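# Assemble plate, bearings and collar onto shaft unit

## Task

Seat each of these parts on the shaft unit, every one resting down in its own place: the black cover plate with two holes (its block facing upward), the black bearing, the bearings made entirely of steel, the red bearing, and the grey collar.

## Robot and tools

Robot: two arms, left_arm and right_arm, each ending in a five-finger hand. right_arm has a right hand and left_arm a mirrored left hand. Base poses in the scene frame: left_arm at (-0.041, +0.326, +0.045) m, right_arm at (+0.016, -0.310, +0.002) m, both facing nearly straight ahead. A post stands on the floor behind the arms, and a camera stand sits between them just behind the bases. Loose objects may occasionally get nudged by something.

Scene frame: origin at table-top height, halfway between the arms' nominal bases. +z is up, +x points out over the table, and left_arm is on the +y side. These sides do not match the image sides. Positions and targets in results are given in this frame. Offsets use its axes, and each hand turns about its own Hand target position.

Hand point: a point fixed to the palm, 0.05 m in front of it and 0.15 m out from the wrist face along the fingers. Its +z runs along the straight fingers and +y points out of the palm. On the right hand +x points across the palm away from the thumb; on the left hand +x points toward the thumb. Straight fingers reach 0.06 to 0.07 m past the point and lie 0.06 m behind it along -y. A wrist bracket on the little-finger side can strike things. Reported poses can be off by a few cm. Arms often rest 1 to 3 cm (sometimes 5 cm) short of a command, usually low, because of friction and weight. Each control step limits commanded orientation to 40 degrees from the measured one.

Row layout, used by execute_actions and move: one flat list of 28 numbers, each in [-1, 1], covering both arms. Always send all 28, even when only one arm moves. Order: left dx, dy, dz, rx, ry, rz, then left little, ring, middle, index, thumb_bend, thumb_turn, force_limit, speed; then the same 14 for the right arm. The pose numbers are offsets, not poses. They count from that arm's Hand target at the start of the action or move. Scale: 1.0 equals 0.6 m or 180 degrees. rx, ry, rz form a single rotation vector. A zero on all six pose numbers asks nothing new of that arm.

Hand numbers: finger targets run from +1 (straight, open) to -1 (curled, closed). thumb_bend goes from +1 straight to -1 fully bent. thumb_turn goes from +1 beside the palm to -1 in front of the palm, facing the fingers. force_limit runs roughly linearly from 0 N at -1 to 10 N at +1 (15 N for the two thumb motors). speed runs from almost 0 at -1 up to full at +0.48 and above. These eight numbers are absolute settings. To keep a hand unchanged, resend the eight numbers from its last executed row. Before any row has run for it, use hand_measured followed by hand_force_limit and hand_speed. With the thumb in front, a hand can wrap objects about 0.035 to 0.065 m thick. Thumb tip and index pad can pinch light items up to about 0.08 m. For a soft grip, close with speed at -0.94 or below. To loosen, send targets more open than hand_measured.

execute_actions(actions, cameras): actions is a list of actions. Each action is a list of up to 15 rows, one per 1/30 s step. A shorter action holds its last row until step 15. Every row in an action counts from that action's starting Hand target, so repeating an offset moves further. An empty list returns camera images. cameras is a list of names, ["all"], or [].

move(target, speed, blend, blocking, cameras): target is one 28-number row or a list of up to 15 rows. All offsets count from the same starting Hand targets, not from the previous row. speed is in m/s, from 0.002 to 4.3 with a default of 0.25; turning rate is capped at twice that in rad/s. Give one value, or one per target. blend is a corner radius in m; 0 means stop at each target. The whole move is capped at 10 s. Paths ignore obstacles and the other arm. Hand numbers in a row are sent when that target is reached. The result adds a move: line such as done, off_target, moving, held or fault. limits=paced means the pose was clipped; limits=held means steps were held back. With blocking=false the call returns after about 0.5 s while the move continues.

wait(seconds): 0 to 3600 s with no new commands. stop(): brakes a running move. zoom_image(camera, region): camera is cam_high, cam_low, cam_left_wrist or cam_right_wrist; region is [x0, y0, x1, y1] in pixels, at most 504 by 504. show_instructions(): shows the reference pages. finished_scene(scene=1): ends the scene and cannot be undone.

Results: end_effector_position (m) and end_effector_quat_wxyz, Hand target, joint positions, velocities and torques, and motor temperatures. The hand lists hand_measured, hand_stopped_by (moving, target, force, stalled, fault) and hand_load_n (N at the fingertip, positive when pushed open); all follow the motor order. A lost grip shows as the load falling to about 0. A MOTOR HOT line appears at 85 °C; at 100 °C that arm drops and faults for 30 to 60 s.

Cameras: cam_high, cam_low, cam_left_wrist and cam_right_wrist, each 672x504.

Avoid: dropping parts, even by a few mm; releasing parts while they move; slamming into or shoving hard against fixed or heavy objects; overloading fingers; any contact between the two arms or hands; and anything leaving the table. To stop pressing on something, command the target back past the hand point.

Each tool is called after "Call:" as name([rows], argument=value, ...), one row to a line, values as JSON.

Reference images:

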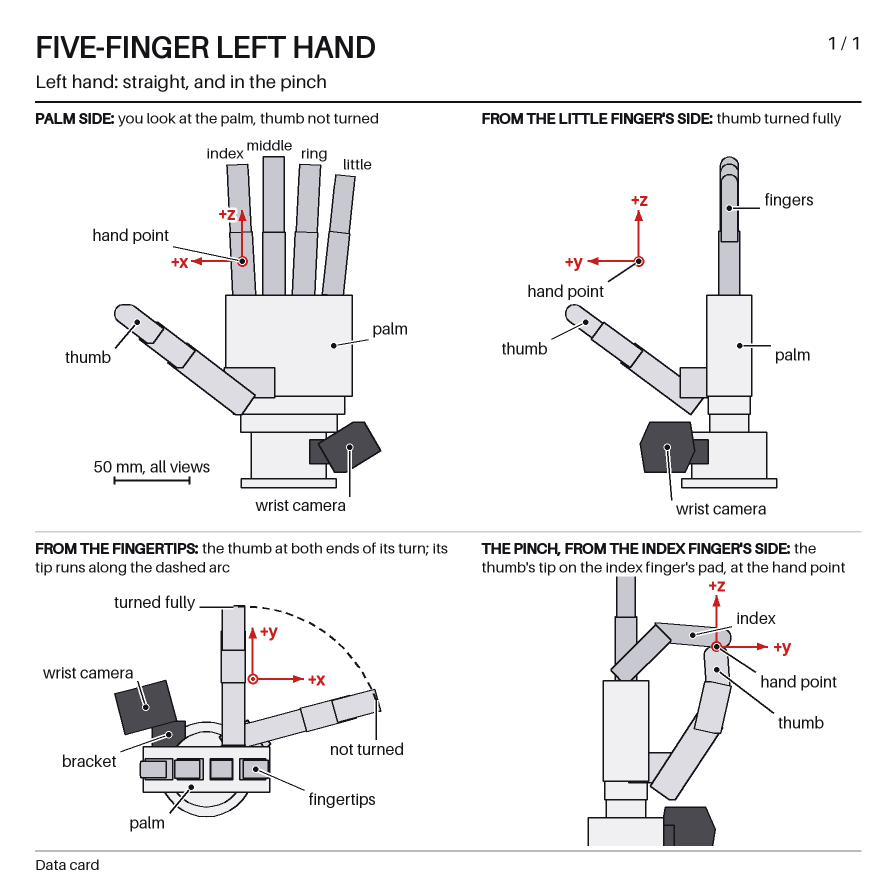

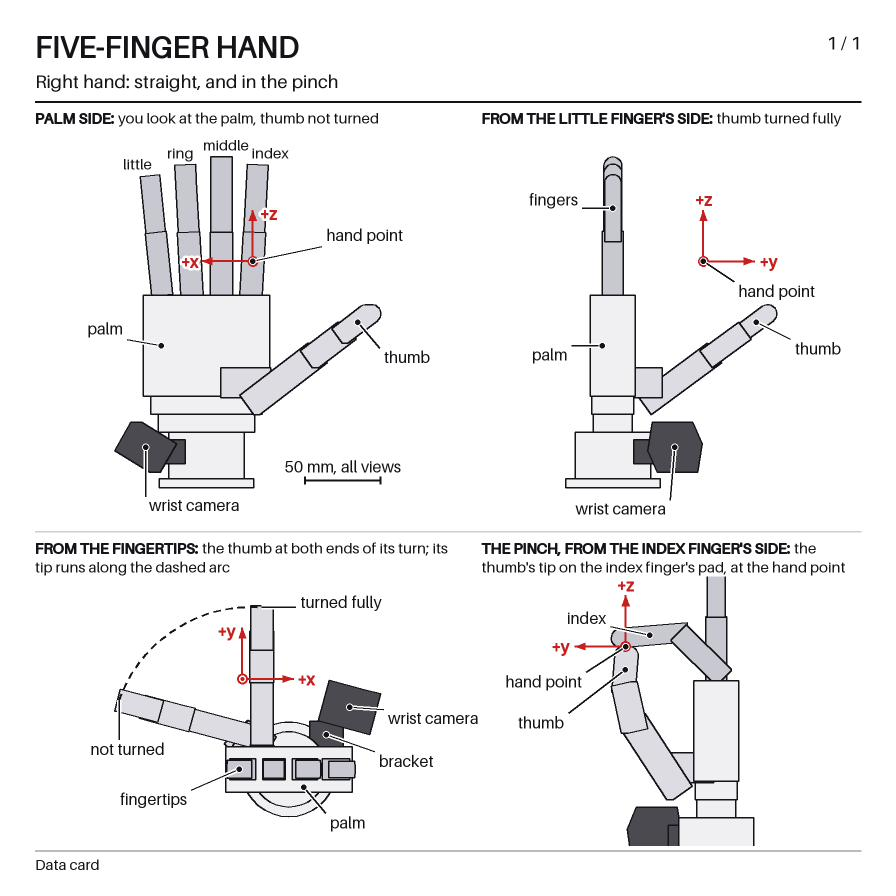

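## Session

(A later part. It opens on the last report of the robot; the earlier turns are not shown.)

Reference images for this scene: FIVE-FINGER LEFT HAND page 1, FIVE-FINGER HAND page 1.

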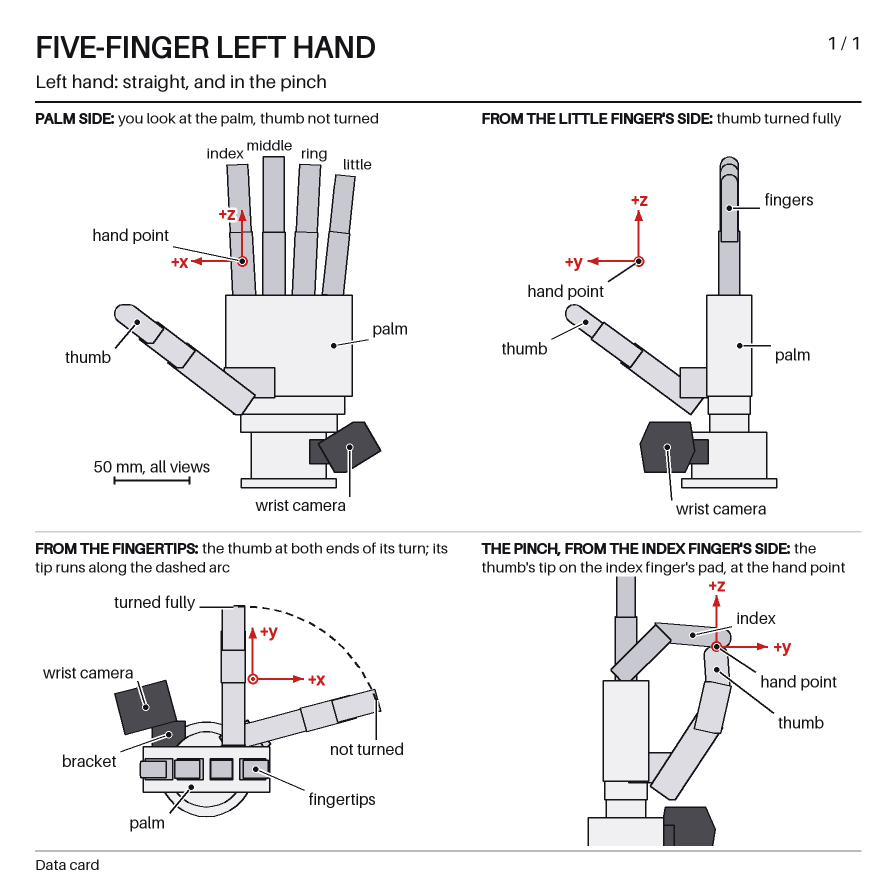

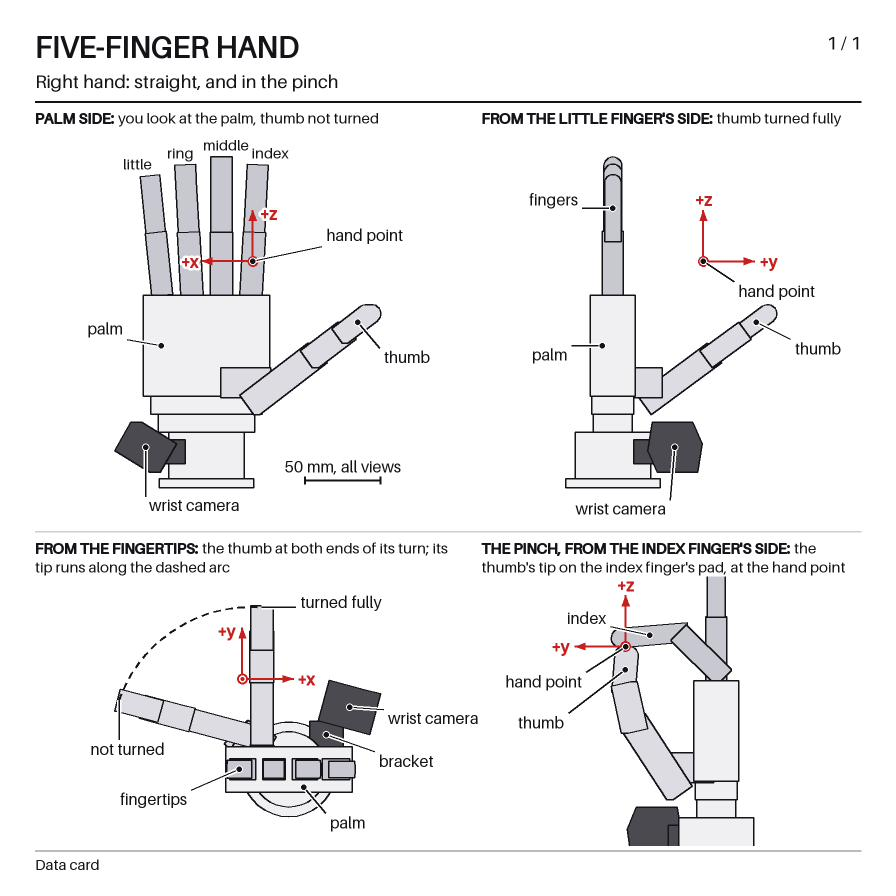

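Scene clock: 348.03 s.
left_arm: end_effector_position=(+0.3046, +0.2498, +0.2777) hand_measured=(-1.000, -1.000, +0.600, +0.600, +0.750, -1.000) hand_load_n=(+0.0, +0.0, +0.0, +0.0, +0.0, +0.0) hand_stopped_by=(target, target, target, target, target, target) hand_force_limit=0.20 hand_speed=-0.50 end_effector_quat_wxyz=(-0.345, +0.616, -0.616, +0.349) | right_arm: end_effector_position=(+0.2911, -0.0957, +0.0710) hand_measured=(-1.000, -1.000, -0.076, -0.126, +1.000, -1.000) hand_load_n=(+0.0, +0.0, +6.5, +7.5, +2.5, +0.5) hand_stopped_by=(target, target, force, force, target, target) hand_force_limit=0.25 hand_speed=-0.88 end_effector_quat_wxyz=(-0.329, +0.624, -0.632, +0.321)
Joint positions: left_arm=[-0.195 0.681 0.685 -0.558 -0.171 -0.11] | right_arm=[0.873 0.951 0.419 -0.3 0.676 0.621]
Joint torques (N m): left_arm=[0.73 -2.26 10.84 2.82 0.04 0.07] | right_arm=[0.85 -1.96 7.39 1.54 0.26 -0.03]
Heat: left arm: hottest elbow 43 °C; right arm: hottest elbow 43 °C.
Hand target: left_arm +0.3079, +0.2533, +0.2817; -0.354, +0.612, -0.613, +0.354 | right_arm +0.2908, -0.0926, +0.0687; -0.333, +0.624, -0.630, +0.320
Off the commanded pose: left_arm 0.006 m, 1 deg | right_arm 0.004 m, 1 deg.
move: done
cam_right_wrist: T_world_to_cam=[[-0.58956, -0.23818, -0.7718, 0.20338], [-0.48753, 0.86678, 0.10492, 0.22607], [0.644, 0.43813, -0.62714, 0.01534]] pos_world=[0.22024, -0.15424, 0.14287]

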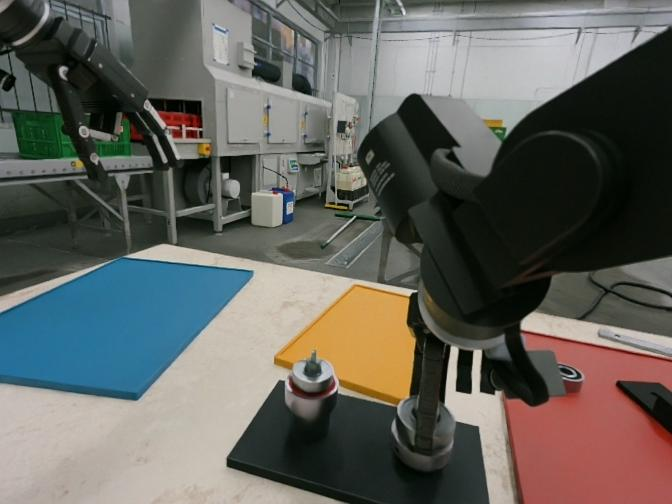

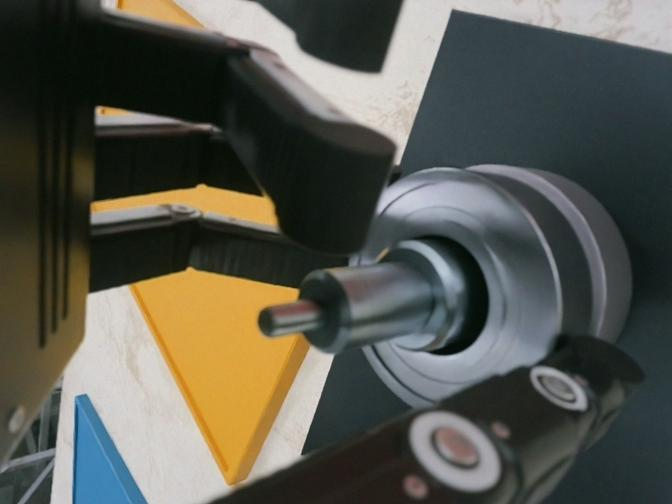

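Call:
move(target=[0,0,0,0,0,0,-1,-1,0.6,0.6,0.75,-1,0.2,-0.5,0.000,0.000,-0.008,0,0,0,-1,-1,-0.12,-0.18,1,-1,0.25,-0.88], speed=[0.03], cameras=["cam_low","cam_right_wrist"])

Call:
zoom_image(camera="cam_low", region=[385, 340, 475, 480])

Call:
zoom_image(camera="cam_right_wrist", region=[340, 160, 600, 420])

Scene clock: 348.93 s.
left_arm: end_effector_position=(+0.3046, +0.2498, +0.2777) hand_measured=(-1.000, -1.000, +0.600, +0.600, +0.750, -1.000) hand_load_n=(+0.0, +0.0, +0.0, -0.5, +0.0, +0.0) hand_stopped_by=(target, target, target, target, target, target) hand_force_limit=0.20 hand_speed=-0.50 end_effector_quat_wxyz=(-0.345, +0.616, -0.616, +0.349) | right_arm: end_effector_position=(+0.2923, -0.0940, +0.0711) hand_measured=(-1.000, -1.000, -0.076, -0.126, +1.000, -1.000) hand_load_n=(+0.0, +0.0, +8.0, +5.5, +2.5, -1.0) hand_stopped_by=(target, target, force, force, target, target) hand_force_limit=0.25 hand_speed=-0.88 end_effector_quat_wxyz=(-0.334, +0.621, -0.632, +0.321)
Joint positions: left_arm=[-0.195 0.681 0.685 -0.558 -0.171 -0.11] | right_arm=[0.873 0.954 0.415 -0.281 0.677 0.621]
Joint torques (N m): left_arm=[1.08 -1.38 10.88 2.59 0.03 0.03] | right_arm=[0.79 -1.32 7.05 1.57 0.24 -0.03]
Heat: left arm: hottest elbow 44 °C; right arm: hottest elbow 43 °C.
Hand target: left_arm +0.3079, +0.2533, +0.2817; -0.354, +0.612, -0.613, +0.354 | right_arm +0.2909, -0.0927, +0.0640; -0.333, +0.624, -0.630, +0.320
Off the commanded pose: left_arm 0.006 m, 1 deg | right_arm 0.007 m, 0 deg.
move: done
cam_right_wrist: T_world_to_cam=[[-0.5833, -0.23158, -0.77855, 0.20378], [-0.48864, 0.8657, 0.1086, 0.22514], [0.64884, 0.44378, -0.61811, 0.01224]] pos_world=[0.22093, -0.15315, 0.14177]

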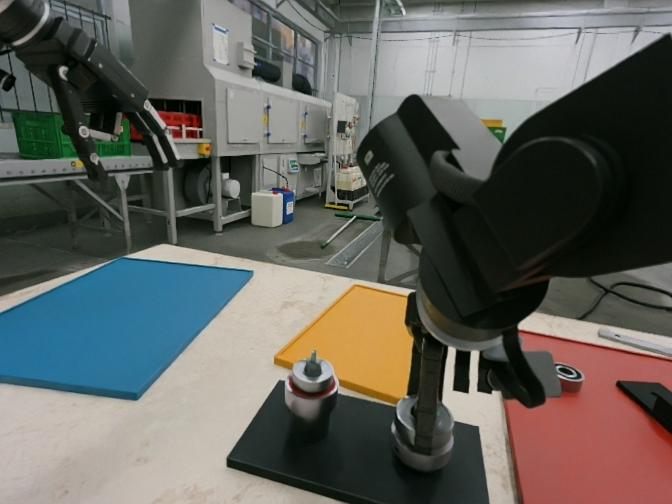

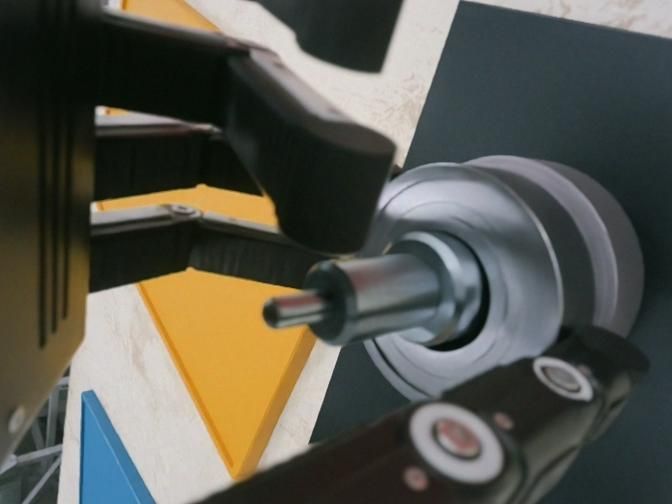

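Scaled by 3.600.

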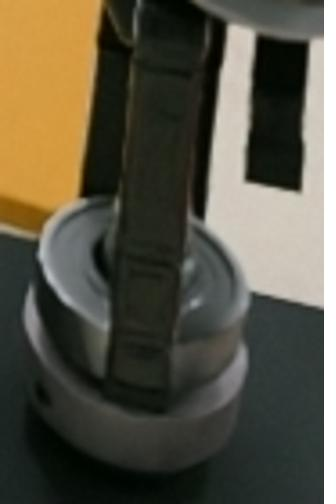

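Scaled by 1.938.

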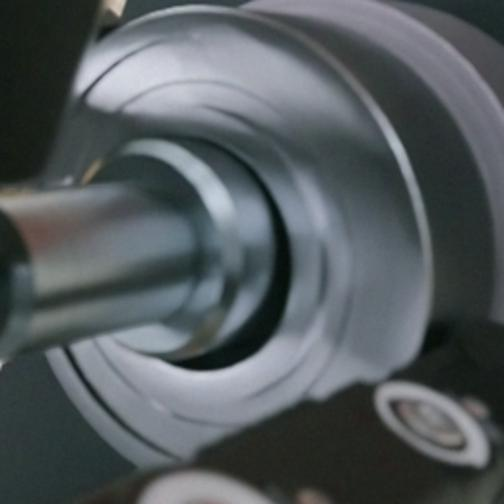

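Call:
move(target=[0,0,0,0,0,0,-1,-1,0.6,0.6,0.75,-1,0.2,-0.5,0.000,-0.001,0.006,0,0,0,-1,-1,0.02,-0.02,1,-1,0.25,-0.88], speed=[0.03], cameras=["cam_low","cam_right_wrist"])

Call:
zoom_image(camera="cam_low", region=[385, 340, 475, 480])

Scene clock: 349.73 s.
left_arm: end_effector_position=(+0.3046, +0.2498, +0.2777) hand_measured=(-1.000, -1.000, +0.600, +0.600, +0.750, -1.000) hand_load_n=(+0.0, +0.0, +0.0, -0.5, +0.0, +0.0) hand_stopped_by=(target, target, target, target, target, target) hand_force_limit=0.20 hand_speed=-0.50 end_effector_quat_wxyz=(-0.345, +0.616, -0.616, +0.349) | right_arm: end_effector_position=(+0.2923, -0.0940, +0.0710) hand_measured=(-1.000, -1.000, +0.020, -0.020, +1.000, -1.000) hand_load_n=(+0.0, +0.5, +0.0, +0.0, +0.0, +0.0) hand_stopped_by=(target, target, target, target, target, target) hand_force_limit=0.25 hand_speed=-0.88 end_effector_quat_wxyz=(-0.334, +0.621, -0.632, +0.321)
Joint positions: left_arm=[-0.195 0.681 0.685 -0.558 -0.171 -0.11] | right_arm=[0.873 0.954 0.415 -0.281 0.677 0.621]
Joint torques (N m): left_arm=[0.79 -1.9 10.84 2.61 0.01 0.05] | right_arm=[0.67 -2.14 7.45 1.06 0.2 -0.05]
Heat: left arm: hottest elbow 44 °C; right arm: hottest elbow 42 °C.
Hand target: left_arm +0.3079, +0.2533, +0.2817; -0.354, +0.612, -0.613, +0.354 | right_arm +0.2910, -0.0932, +0.0677; -0.333, +0.623, -0.630, +0.320
Off the commanded pose: left_arm 0.006 m, 1 deg | right_arm 0.004 m, 0 deg.
move: done
cam_right_wrist: T_world_to_cam=[[-0.5835, -0.23172, -0.77835, 0.2037], [-0.48858, 0.86574, 0.10854, 0.22515], [0.6487, 0.44362, -0.61837, 0.01222]] pos_world=[0.22093, -0.15315, 0.14167]

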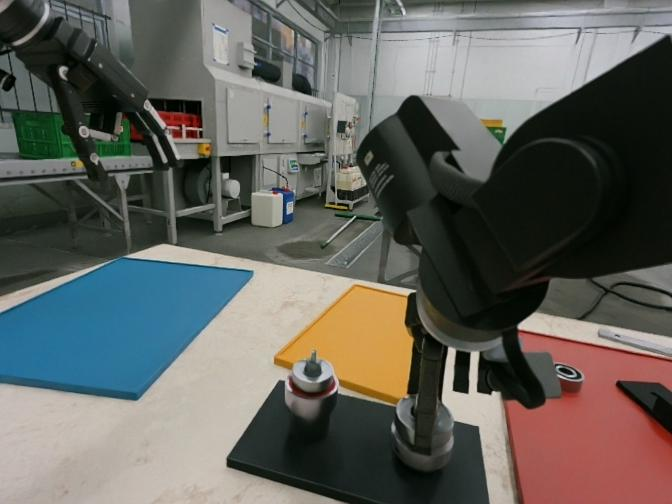

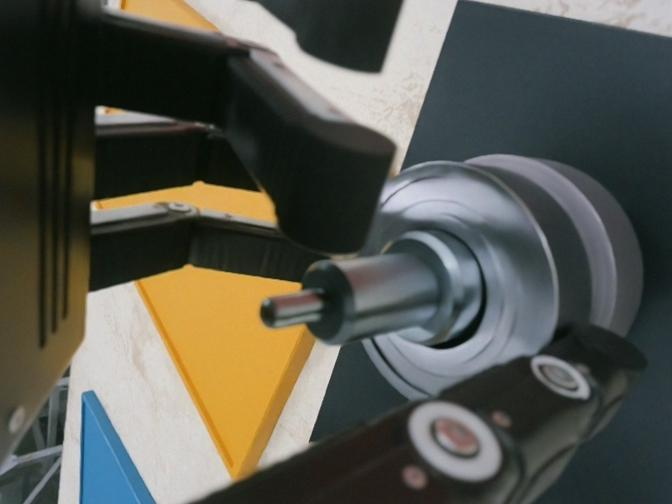

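Scaled by 3.600.

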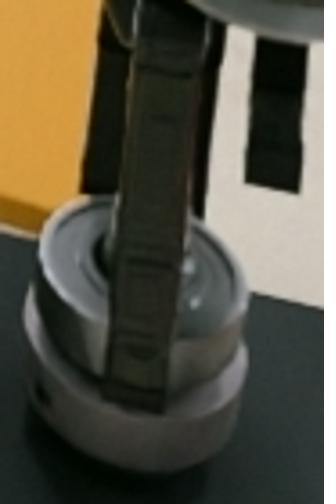

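Call:
move([
  [0,0,0,0,0,0,-1,-1,0.6,0.6,0.75,-1,0.2,-0.5,-0.006,0,0.01,0,0,0,-1,-1,0.45,0.45,1,-1,0.35,-0.6],
  [0,0,0,0,0,0,-1,-1,0.6,0.6,0.75,-1,0.2,-0.5,-0.01,0,0.06,0,0,0,-1,-1,0.45,0.45,1,-1,0.35,-0.6],
  [0,0,0,0,0,0,-1,-1,0.6,0.6,0.75,-1,0.2,-0.5,-0.01,-0.02,0.2,0,0,0,-1,-1,0.45,0.45,1,-1,0.35,-0.6],
], speed=[0.04,0.05,0.08], cameras=["cam_low","cam_right_wrist"])

Call:
zoom_image(camera="cam_low", region=[360, 320, 540, 500])

Scene clock: 353.93 s.
left_arm: end_effector_position=(+0.3046, +0.2498, +0.2777) hand_measured=(-1.000, -1.000, +0.600, +0.600, +0.750, -1.000) hand_load_n=(+0.0, +0.0, +0.0, +0.0, +0.0, +0.0) hand_stopped_by=(target, target, target, target, target, target) hand_force_limit=0.20 hand_speed=-0.50 end_effector_quat_wxyz=(-0.345, +0.616, -0.616, +0.349) | right_arm: end_effector_position=(+0.2761, -0.1130, +0.1584) hand_measured=(-1.000, -1.000, +0.450, +0.450, +1.000, -1.000) hand_load_n=(+0.0, +0.0, +0.0, +0.0, +0.0, +0.0) hand_stopped_by=(target, target, target, target, target, target) hand_force_limit=0.35 hand_speed=-0.60 end_effector_quat_wxyz=(-0.314, +0.633, -0.630, +0.321)
Joint positions: left_arm=[-0.195 0.681 0.685 -0.558 -0.171 -0.11] | right_arm=[0.871 0.76 0.593 -0.699 0.67 0.616]
Joint torques (N m): left_arm=[1.79 -1.49 10.91 2.71 0.04 0.05] | right_arm=[-0.26 -1.9 12.97 0.27 0.12 -0.12]
Heat: left arm: hottest elbow 44 °C; right arm: hottest elbow 43 °C.
Hand target: left_arm +0.3079, +0.2533, +0.2817; -0.354, +0.612, -0.613, +0.354 | right_arm +0.2849, -0.1052, +0.1877; -0.334, +0.623, -0.630, +0.320
Off the commanded pose: left_arm 0.006 m, 1 deg | right_arm 0.032 m, 3 deg.
move: off_target (right_arm)
cam_right_wrist: T_world_to_cam=[[-0.60698, -0.26125, -0.75055, 0.2567], [-0.48936, 0.867, 0.09397, 0.22685], [0.62618, 0.42432, -0.65411, 0.09496]] pos_world=[0.20736, -0.16991, 0.23346]

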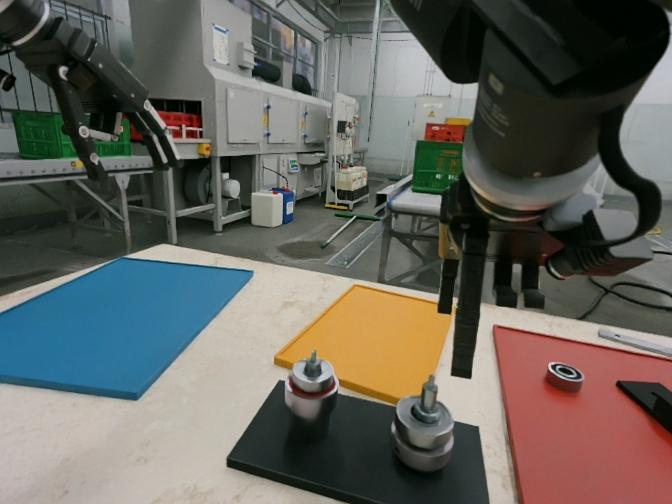

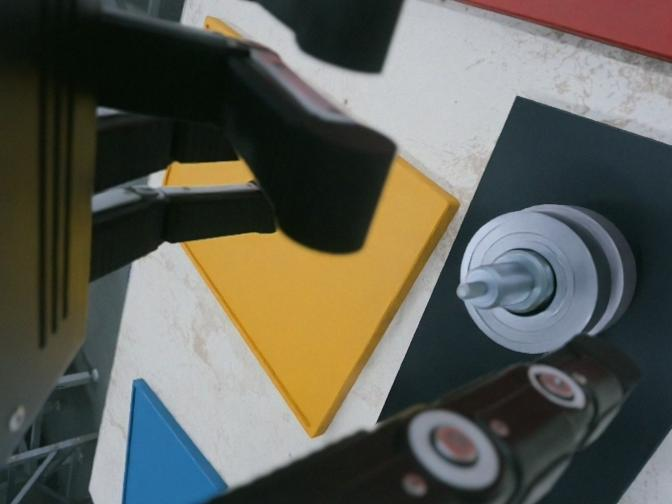

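Scaled by 2.800.

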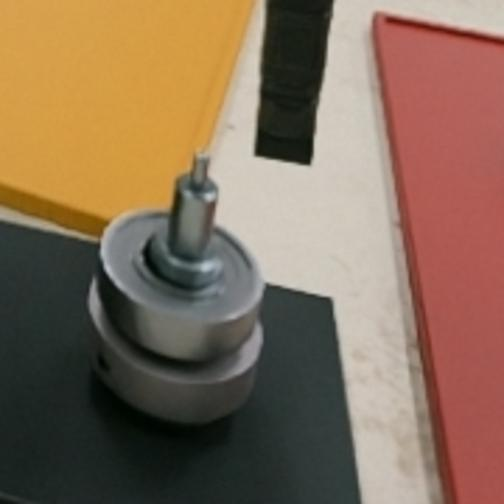

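Call:
move([
  [0,0,0,0,0,0,-1,-1,0.6,0.6,0.75,-1,0.2,-0.5,0.15,-0.12,0.0,-0.007,-0.031,0,-1,-1,0.45,0.45,0.75,-1,0.35,-0.4],
  [0,0,0,0,0,0,-1,-1,0.6,0.6,0.75,-1,0.2,-0.5,0.325,-0.255,-0.13,-0.007,-0.031,0,-1,-1,0.45,0.45,0.75,-1,0.35,-0.4],
], speed=0.13, blend=[0.04,0], cameras=["cam_low","cam_right_wrist","cam_high"])

Scene clock: 357.20 s.
left_arm: end_effector_position=(+0.3046, +0.2498, +0.2777) hand_measured=(-1.000, -1.000, +0.600, +0.600, +0.750, -1.000) hand_load_n=(+0.0, +0.5, +0.0, +0.0, +0.0, +0.0) hand_stopped_by=(target, target, target, target, target, target) hand_force_limit=0.20 hand_speed=-0.50 end_effector_quat_wxyz=(-0.345, +0.616, -0.616, +0.349) | right_arm: end_effector_position=(+0.4663, -0.2566, +0.0981) hand_measured=(-1.000, -1.000, +0.450, +0.450, +0.750, -1.000) hand_load_n=(+0.0, +0.0, +0.0, -0.5, +0.0, +0.0) hand_stopped_by=(target, target, target, target, target, target) hand_force_limit=0.35 hand_speed=-0.40 end_effector_quat_wxyz=(-0.347, +0.616, -0.618, +0.345)
Joint positions: left_arm=[-0.195 0.681 0.685 -0.558 -0.171 -0.11] | right_arm=[0.065 1.182 0.569 0.064 0.06 0.04]
Joint torques (N m): left_arm=[1.08 -1.85 11 2.73 0.02 0.06] | right_arm=[-0.15 -5.13 9.55 1.98 -0.23 -0.13]
Heat: left arm: hottest elbow 44 °C; right arm: hottest elbow 42 °C.
Hand target: left_arm +0.3079, +0.2533, +0.2817; -0.354, +0.612, -0.613, +0.354 | right_arm +0.4799, -0.2583, +0.1096; -0.357, +0.611, -0.610, +0.357
Off the commanded pose: left_arm 0.006 m, 1 deg | right_arm 0.018 m, 2 deg.
move: off_target (right_arm)
cam_right_wrist: T_world_to_cam=[[-0.5355, -0.24971, -0.80678, 0.26443], [-0.49634, 0.86595, 0.06143, 0.45625], [0.68329, 0.43334, -0.58765, -0.03353]] pos_world=[0.39097, -0.31453, 0.16561]
Images, in order (width x height): cam_high 672x504, cam_low 672x504, cam_right_wrist 672x504.

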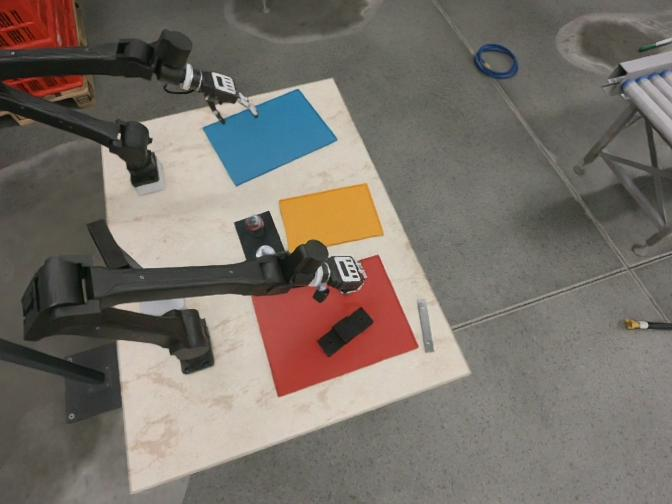

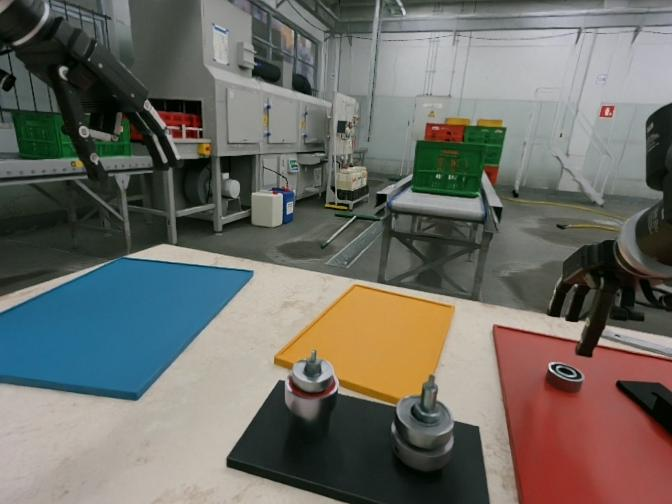

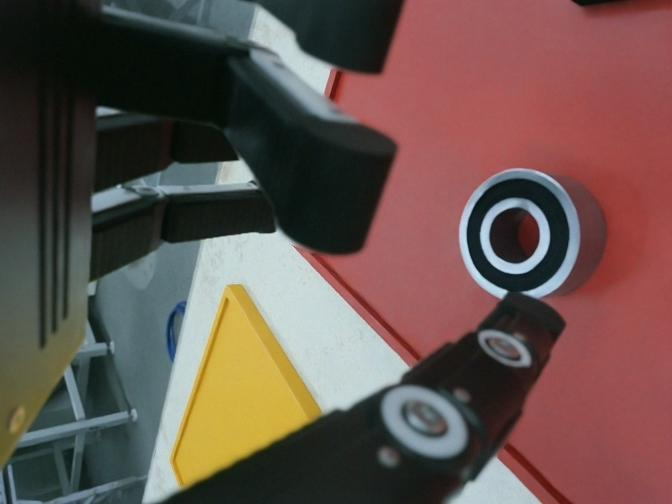

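Call:
move(target=[0,0,0,0,0,0,-1,-1,0.6,0.6,0.75,-1,0.2,-0.5,0.0035,0.003,-0.075,0,0,0,-1,-1,0.4,0.4,0.75,-1,0.35,-0.4], speed=0.06, cameras=["cam_low","cam_right_wrist"])

Scene clock: 360.90 s.
left_arm: end_effector_position=(+0.3046, +0.2498, +0.2777) hand_measured=(-1.000, -1.000, +0.600, +0.600, +0.750, -1.000) hand_load_n=(+0.5, +0.5, +0.0, +0.0, +0.0, +0.0) hand_stopped_by=(target, target, target, target, target, target) hand_force_limit=0.20 hand_speed=-0.50 end_effector_quat_wxyz=(-0.345, +0.616, -0.616, +0.349) | right_arm: end_effector_position=(+0.4808, -0.2556, +0.0674) hand_measured=(-1.000, -1.000, +0.400, +0.400, +0.750, -1.000) hand_load_n=(+0.0, +0.0, +0.0, +0.0, +0.0, +0.0) hand_stopped_by=(target, target, target, target, target, target) hand_force_limit=0.35 hand_speed=-0.40 end_effector_quat_wxyz=(-0.356, +0.611, -0.613, +0.353)
Joint positions: left_arm=[-0.195 0.681 0.685 -0.558 -0.171 -0.11] | right_arm=[0.065 1.299 0.54 0.239 0.06 0.04]
Joint torques (N m): left_arm=[0.38 -1.67 11.04 2.7 -0.01 0.05] | right_arm=[0.26 -5.77 6.74 2.04 -0.08 -0.1]
Heat: left arm: hottest elbow 44 °C; right arm: hottest elbow 42 °C.
Hand target: left_arm +0.3079, +0.2533, +0.2817; -0.354, +0.612, -0.613, +0.354 | right_arm +0.4820, -0.2565, +0.0646; -0.357, +0.611, -0.610, +0.357
Off the commanded pose: left_arm 0.006 m, 1 deg | right_arm 0.003 m, 1 deg.
move: done
cam_right_wrist: T_world_to_cam=[[-0.51256, -0.24844, -0.82193, 0.23803], [-0.49806, 0.86576, 0.0489, 0.46608], [0.69944, 0.43443, -0.56749, -0.07077]] pos_world=[0.40364, -0.31363, 0.13269]

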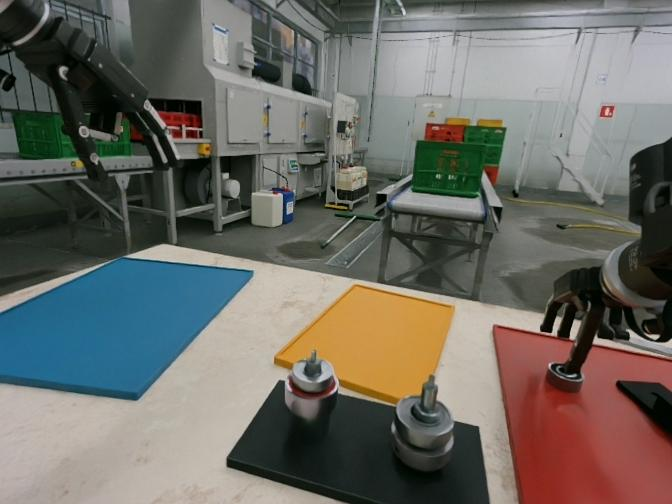

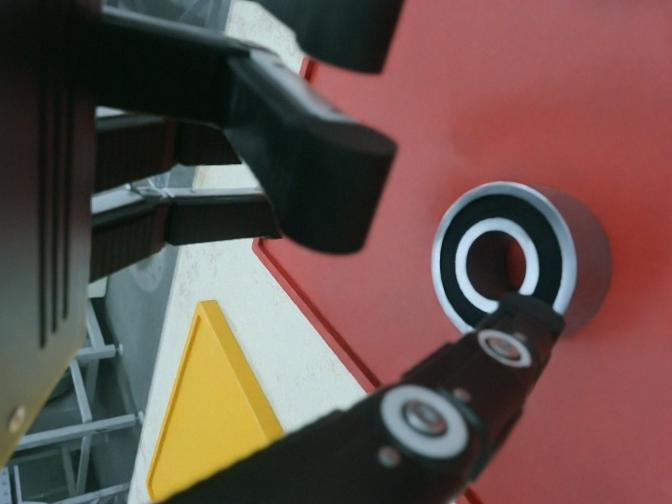

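Call:
move(target=[0,0,0,0,0,0,-1,-1,0.6,0.6,0.75,-1,0.2,-0.5,0.0,0.0,-0.04,0,0,0,-1,-1,0.35,0.35,0.75,-1,0.35,-0.4], speed=0.05, cameras=["cam_low","cam_right_wrist"])

Call:
zoom_image(camera="cam_low", region=[510, 300, 630, 420])

Scene clock: 362.43 s.
left_arm: end_effector_position=(+0.3046, +0.2498, +0.2777) hand_measured=(-1.000, -1.000, +0.600, +0.600, +0.750, -1.000) hand_load_n=(+0.0, +0.0, -0.5, +0.0, +0.0, +0.0) hand_stopped_by=(target, target, target, target, target, target) hand_force_limit=0.20 hand_speed=-0.50 end_effector_quat_wxyz=(-0.345, +0.616, -0.616, +0.349) | right_arm: end_effector_position=(+0.4811, -0.2555, +0.0432) hand_measured=(-1.000, -1.000, +0.350, +0.350, +0.750, -1.000) hand_load_n=(+0.0, +0.0, +0.0, +0.0, +0.0, +0.0) hand_stopped_by=(target, target, target, target, target, target) hand_force_limit=0.35 hand_speed=-0.40 end_effector_quat_wxyz=(-0.356, +0.611, -0.613, +0.353)
Joint positions: left_arm=[-0.195 0.681 0.685 -0.558 -0.171 -0.11] | right_arm=[0.065 1.37 0.513 0.337 0.059 0.04]
Joint torques (N m): left_arm=[0.38 -1.79 10.96 2.48 0.01 0.11] | right_arm=[0.26 -6.12 6.22 1.99 -0.07 -0.1]
Heat: left arm: hottest elbow 44 °C; right arm: hottest elbow 42 °C.
Hand target: left_arm +0.3079, +0.2533, +0.2817; -0.354, +0.612, -0.613, +0.354 | right_arm +0.4821, -0.2564, +0.0408; -0.357, +0.611, -0.610, +0.357
Off the commanded pose: left_arm 0.006 m, 1 deg | right_arm 0.003 m, 1 deg.
move: done
cam_right_wrist: T_world_to_cam=[[-0.5125, -0.24841, -0.82197, 0.21831], [-0.49838, 0.86556, 0.04915, 0.46736], [0.69926, 0.43484, -0.56741, -0.08457]] pos_world=[0.40394, -0.31353, 0.10849]

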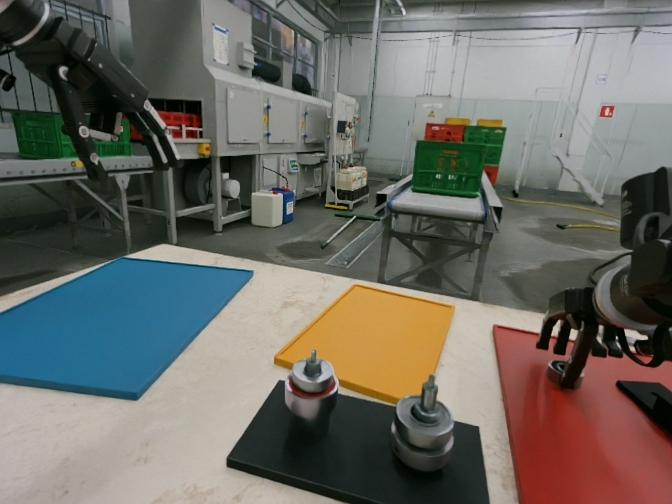

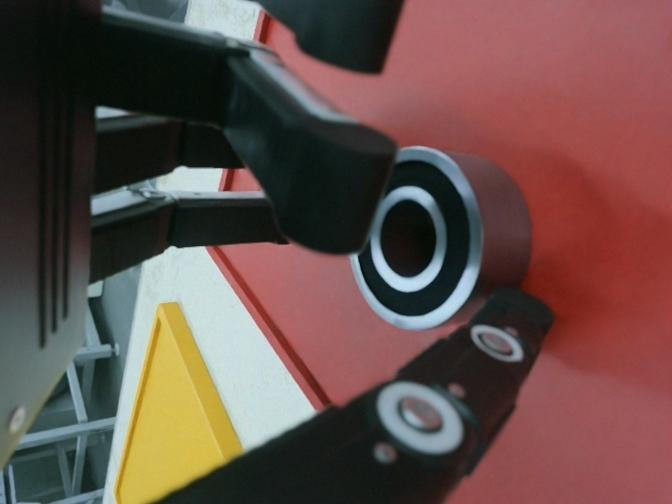

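Scaled by 4.200.

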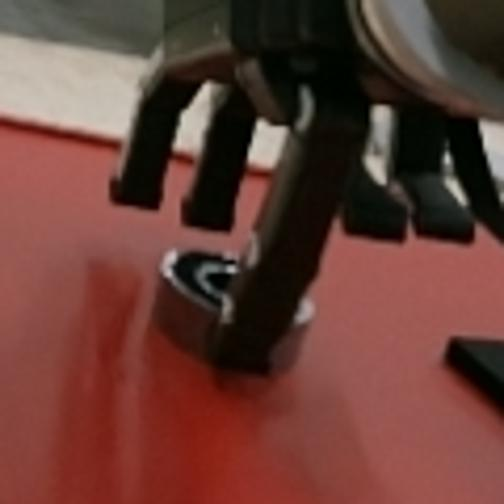

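Call:
zoom_image(camera="cam_right_wrist", region=[280, 100, 600, 400])

Scaled by 1.575.

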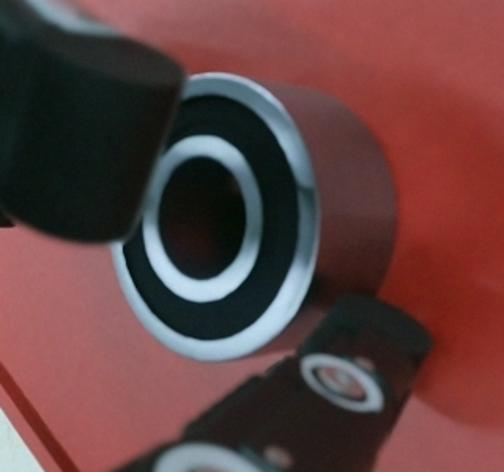

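Call:
zoom_image(camera="cam_low", region=[535, 345, 600, 405])

Scaled by 7.754.

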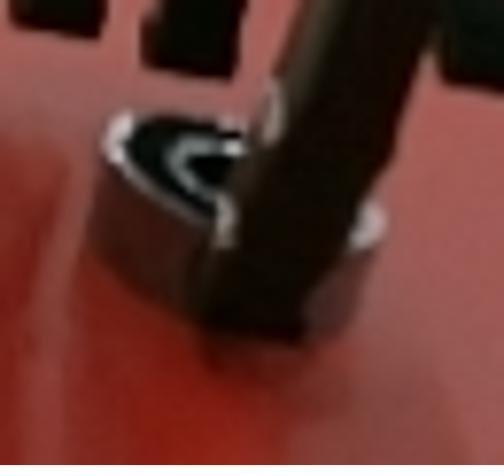

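Call:
move([
  [0,0,0,0,0,0,-1,-1,0.6,0.6,0.75,-1,0.2,-0.5,-0.006,0.0,0.0,0,0,0,-1,-1,0.35,0.35,0.75,-1,0.35,-0.4],
  [0,0,0,0,0,0,-1,-1,0.6,0.6,0.75,-1,0.2,-0.5,-0.006,-0.014,0.0,0,0,0,-1,-1,0.35,0.35,0.75,-1,0.35,-0.4],
], speed=0.03, cameras=["cam_low","cam_right_wrist"])

Call:
zoom_image(camera="cam_low", region=[535, 345, 600, 405])

Scene clock: 368.67 s.
left_arm: end_effector_position=(+0.3046, +0.2498, +0.2777) hand_measured=(-1.000, -1.000, +0.600, +0.600, +0.750, -1.000) hand_load_n=(+0.0, +0.0, +0.0, +0.0, +0.0, +0.0) hand_stopped_by=(target, target, target, target, target, target) hand_force_limit=0.20 hand_speed=-0.50 end_effector_quat_wxyz=(-0.345, +0.616, -0.616, +0.349) | right_arm: end_effector_position=(+0.4775, -0.2619, +0.0395) hand_measured=(-1.000, -1.000, +0.350, +0.350, +0.750, -1.000) hand_load_n=(+0.0, +0.0, +0.0, +0.0, +0.0, +0.0) hand_stopped_by=(target, target, target, target, target, target) hand_force_limit=0.35 hand_speed=-0.40 end_effector_quat_wxyz=(-0.354, +0.612, -0.614, +0.351)
Joint positions: left_arm=[-0.195 0.681 0.685 -0.558 -0.171 -0.11] | right_arm=[0.046 1.37 0.505 0.337 0.042 0.031]
Joint torques (N m): left_arm=[1.14 -1.67 10.76 2.59 0.05 0.04] | right_arm=[-0.09 -6.89 5.97 1.99 -0.24 -0.13]
Heat: left arm: hottest elbow 44 °C; right arm: hottest elbow 42 °C.
Hand target: left_arm +0.3079, +0.2533, +0.2817; -0.354, +0.612, -0.613, +0.354 | right_arm +0.4784, -0.2648, +0.0407; -0.357, +0.611, -0.610, +0.357
Off the commanded pose: left_arm 0.006 m, 1 deg | right_arm 0.003 m, 1 deg.
move: done
cam_right_wrist: T_world_to_cam=[[-0.51913, -0.24826, -0.81785, 0.21489], [-0.49794, 0.86557, 0.05332, 0.47104], [0.69467, 0.43492, -0.57296, -0.07895]] pos_world=[0.40095, -0.32003, 0.1054]

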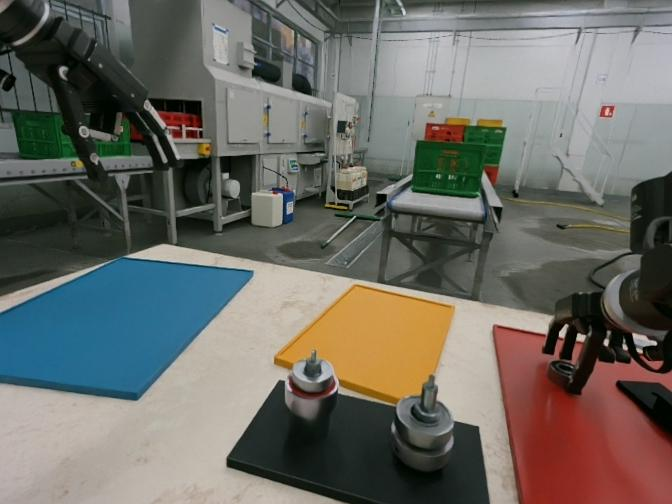

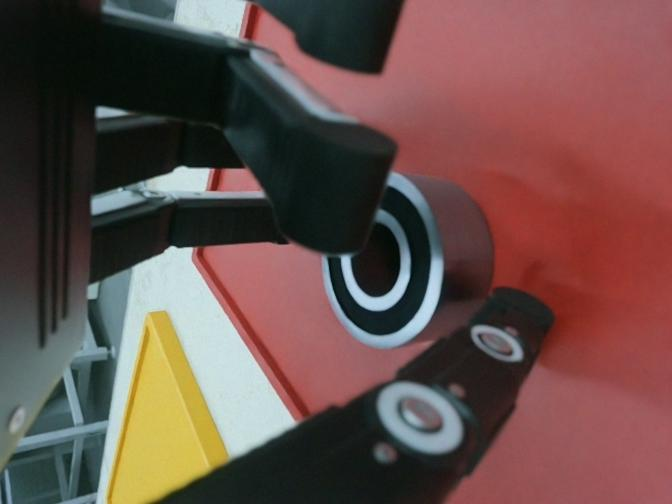

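Scaled by 7.754.

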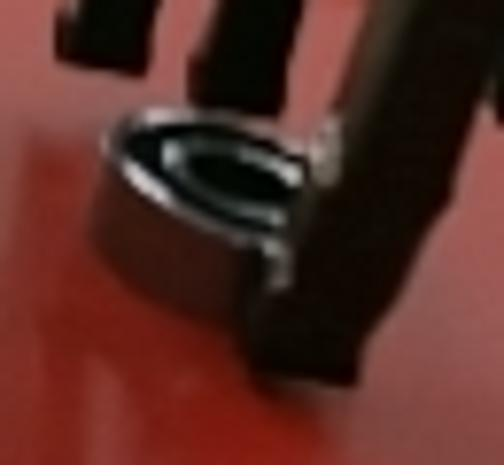

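Call:
move(target=[0,0,0,0,0,0,-1,-1,0.6,0.6,0.75,-1,0.2,-0.5,0.008,-0.001,-0.009,0,0,0,-1,-1,0.25,0.22,0.75,-1,0.35,-0.6], speed=0.03, cameras=["cam_low","cam_right_wrist"])

Call:
zoom_image(camera="cam_low", region=[535, 345, 600, 405])

Scene clock: 370.47 s.
left_arm: end_effector_position=(+0.3046, +0.2498, +0.2777) hand_measured=(-1.000, -1.000, +0.600, +0.600, +0.750, -1.000) hand_load_n=(+0.0, +0.0, +0.0, +0.0, +0.0, +0.0) hand_stopped_by=(target, target, target, target, target, target) hand_force_limit=0.20 hand_speed=-0.50 end_effector_quat_wxyz=(-0.345, +0.616, -0.616, +0.349) | right_arm: end_effector_position=(+0.4803, -0.2622, +0.0370) hand_measured=(-1.000, -1.000, +0.250, +0.220, +0.750, -1.000) hand_load_n=(+0.0, +0.0, +0.0, +0.0, +0.0, +0.0) hand_stopped_by=(target, target, target, target, target, target) hand_force_limit=0.35 hand_speed=-0.60 end_effector_quat_wxyz=(-0.356, +0.611, -0.613, +0.352)
Joint positions: left_arm=[-0.195 0.681 0.685 -0.558 -0.171 -0.11] | right_arm=[0.044 1.387 0.505 0.361 0.039 0.029]
Joint torques (N m): left_arm=[0.67 -1.61 11.19 2.76 0.03 0.08] | right_arm=[-0.21 -6.01 6.43 1.96 -0.22 -0.12]
Heat: left arm: hottest elbow 44 °C; right arm: hottest elbow 41 °C.
Hand target: left_arm +0.3079, +0.2533, +0.2817; -0.354, +0.612, -0.613, +0.354 | right_arm +0.4831, -0.2654, +0.0351; -0.357, +0.611, -0.610, +0.357
Off the commanded pose: left_arm 0.006 m, 1 deg | right_arm 0.005 m, 1 deg.
move: done
cam_right_wrist: T_world_to_cam=[[-0.51323, -0.24858, -0.82147, 0.21138], [-0.49957, 0.86481, 0.05042, 0.47345], [0.69788, 0.43625, -0.56802, -0.08359]] pos_world=[0.40334, -0.32043, 0.10229]

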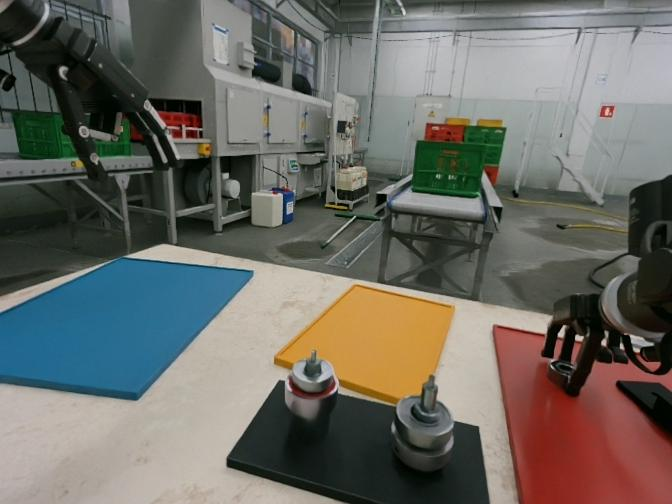

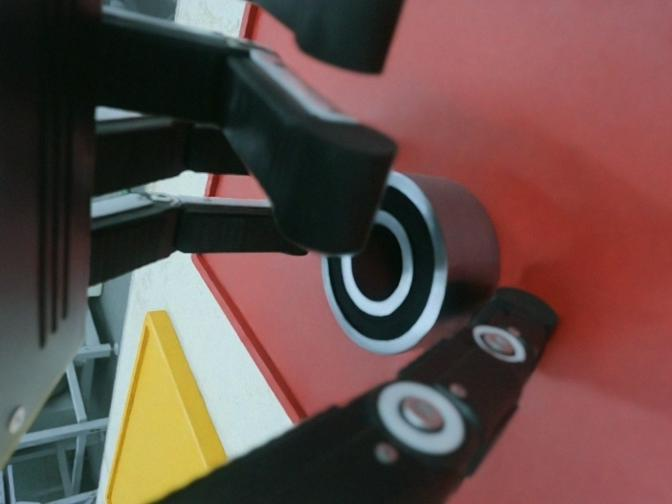

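Scaled by 7.754.

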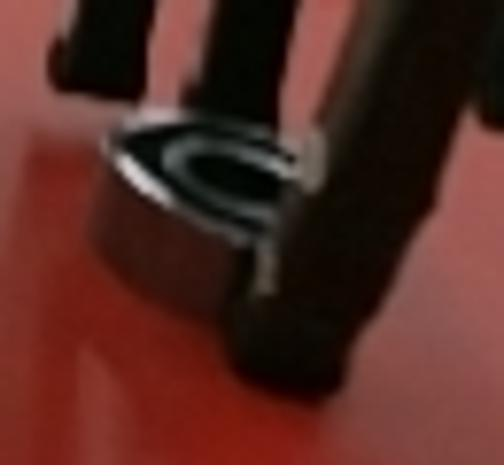

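Call:
move(target=[0,0,0,0,0,0,-1,-1,0.6,0.6,0.75,-1,0.2,-0.5,0.0,0,0,0,0,0,-1,-1,-0.14,-0.24,0.75,-1,0.2,-0.88], speed=0.03, cameras=["cam_low","cam_right_wrist"])

Call:
zoom_image(camera="cam_low", region=[535, 345, 600, 405])

Scene clock: 374.33 s.
left_arm: end_effector_position=(+0.3046, +0.2498, +0.2777) hand_measured=(-1.000, -1.000, +0.600, +0.600, +0.750, -1.000) hand_load_n=(+0.0, +0.0, +0.0, +0.0, +0.0, +0.0) hand_stopped_by=(target, target, target, target, target, target) hand_force_limit=0.20 hand_speed=-0.50 end_effector_quat_wxyz=(-0.345, +0.616, -0.616, +0.349) | right_arm: end_effector_position=(+0.4811, -0.2622, +0.0379) hand_measured=(-1.000, -1.000, -0.070, -0.112, +0.752, -1.000) hand_load_n=(+0.0, +0.0, +4.5, +8.5, +13.5, +0.0) hand_stopped_by=(target, target, force, force, target, target) hand_force_limit=0.20 hand_speed=-0.88 end_effector_quat_wxyz=(-0.358, +0.610, -0.612, +0.354)
Joint positions: left_arm=[-0.195 0.681 0.685 -0.558 -0.171 -0.11] | right_arm=[0.044 1.387 0.505 0.365 0.039 0.029]
Joint torques (N m): left_arm=[1.08 -2.08 10.93 2.67 0.04 0.07] | right_arm=[-0.26 -6.07 6.42 1.8 -0.21 -0.12]
Heat: left arm: hottest elbow 44 °C; right arm: hottest elbow 41 °C.
Hand target: left_arm +0.3079, +0.2533, +0.2817; -0.354, +0.612, -0.613, +0.354 | right_arm +0.4831, -0.2655, +0.0352; -0.357, +0.611, -0.610, +0.357
Off the commanded pose: left_arm 0.006 m, 1 deg | right_arm 0.005 m, 0 deg.
move: done
cam_right_wrist: T_world_to_cam=[[-0.5094, -0.24873, -0.8238, 0.21077], [-0.49994, 0.86472, 0.04805, 0.47403], [0.70041, 0.43633, -0.56484, -0.08492]] pos_world=[0.40384, -0.32043, 0.10289]

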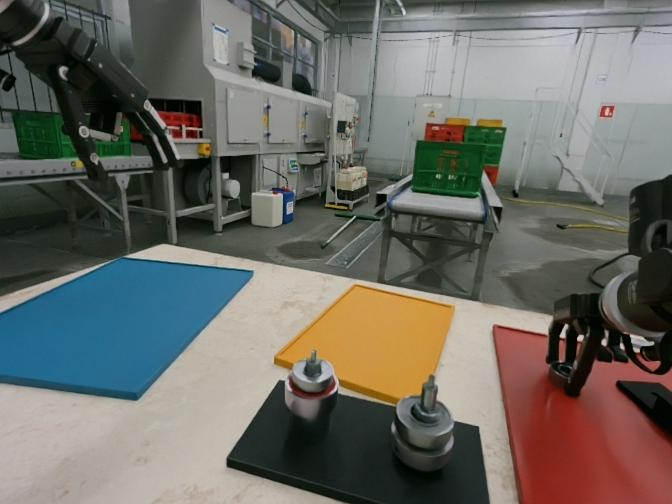

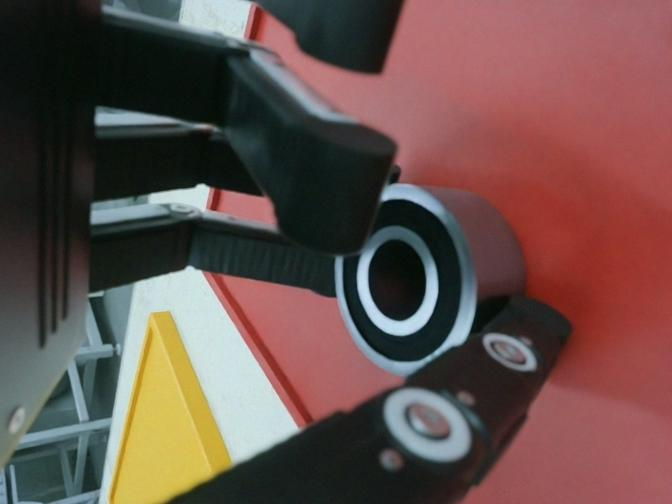

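Scaled by 7.754.

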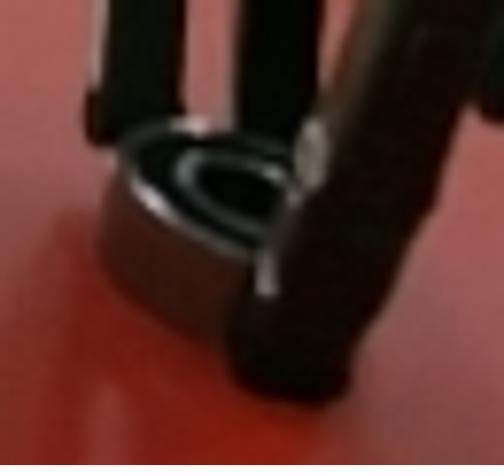

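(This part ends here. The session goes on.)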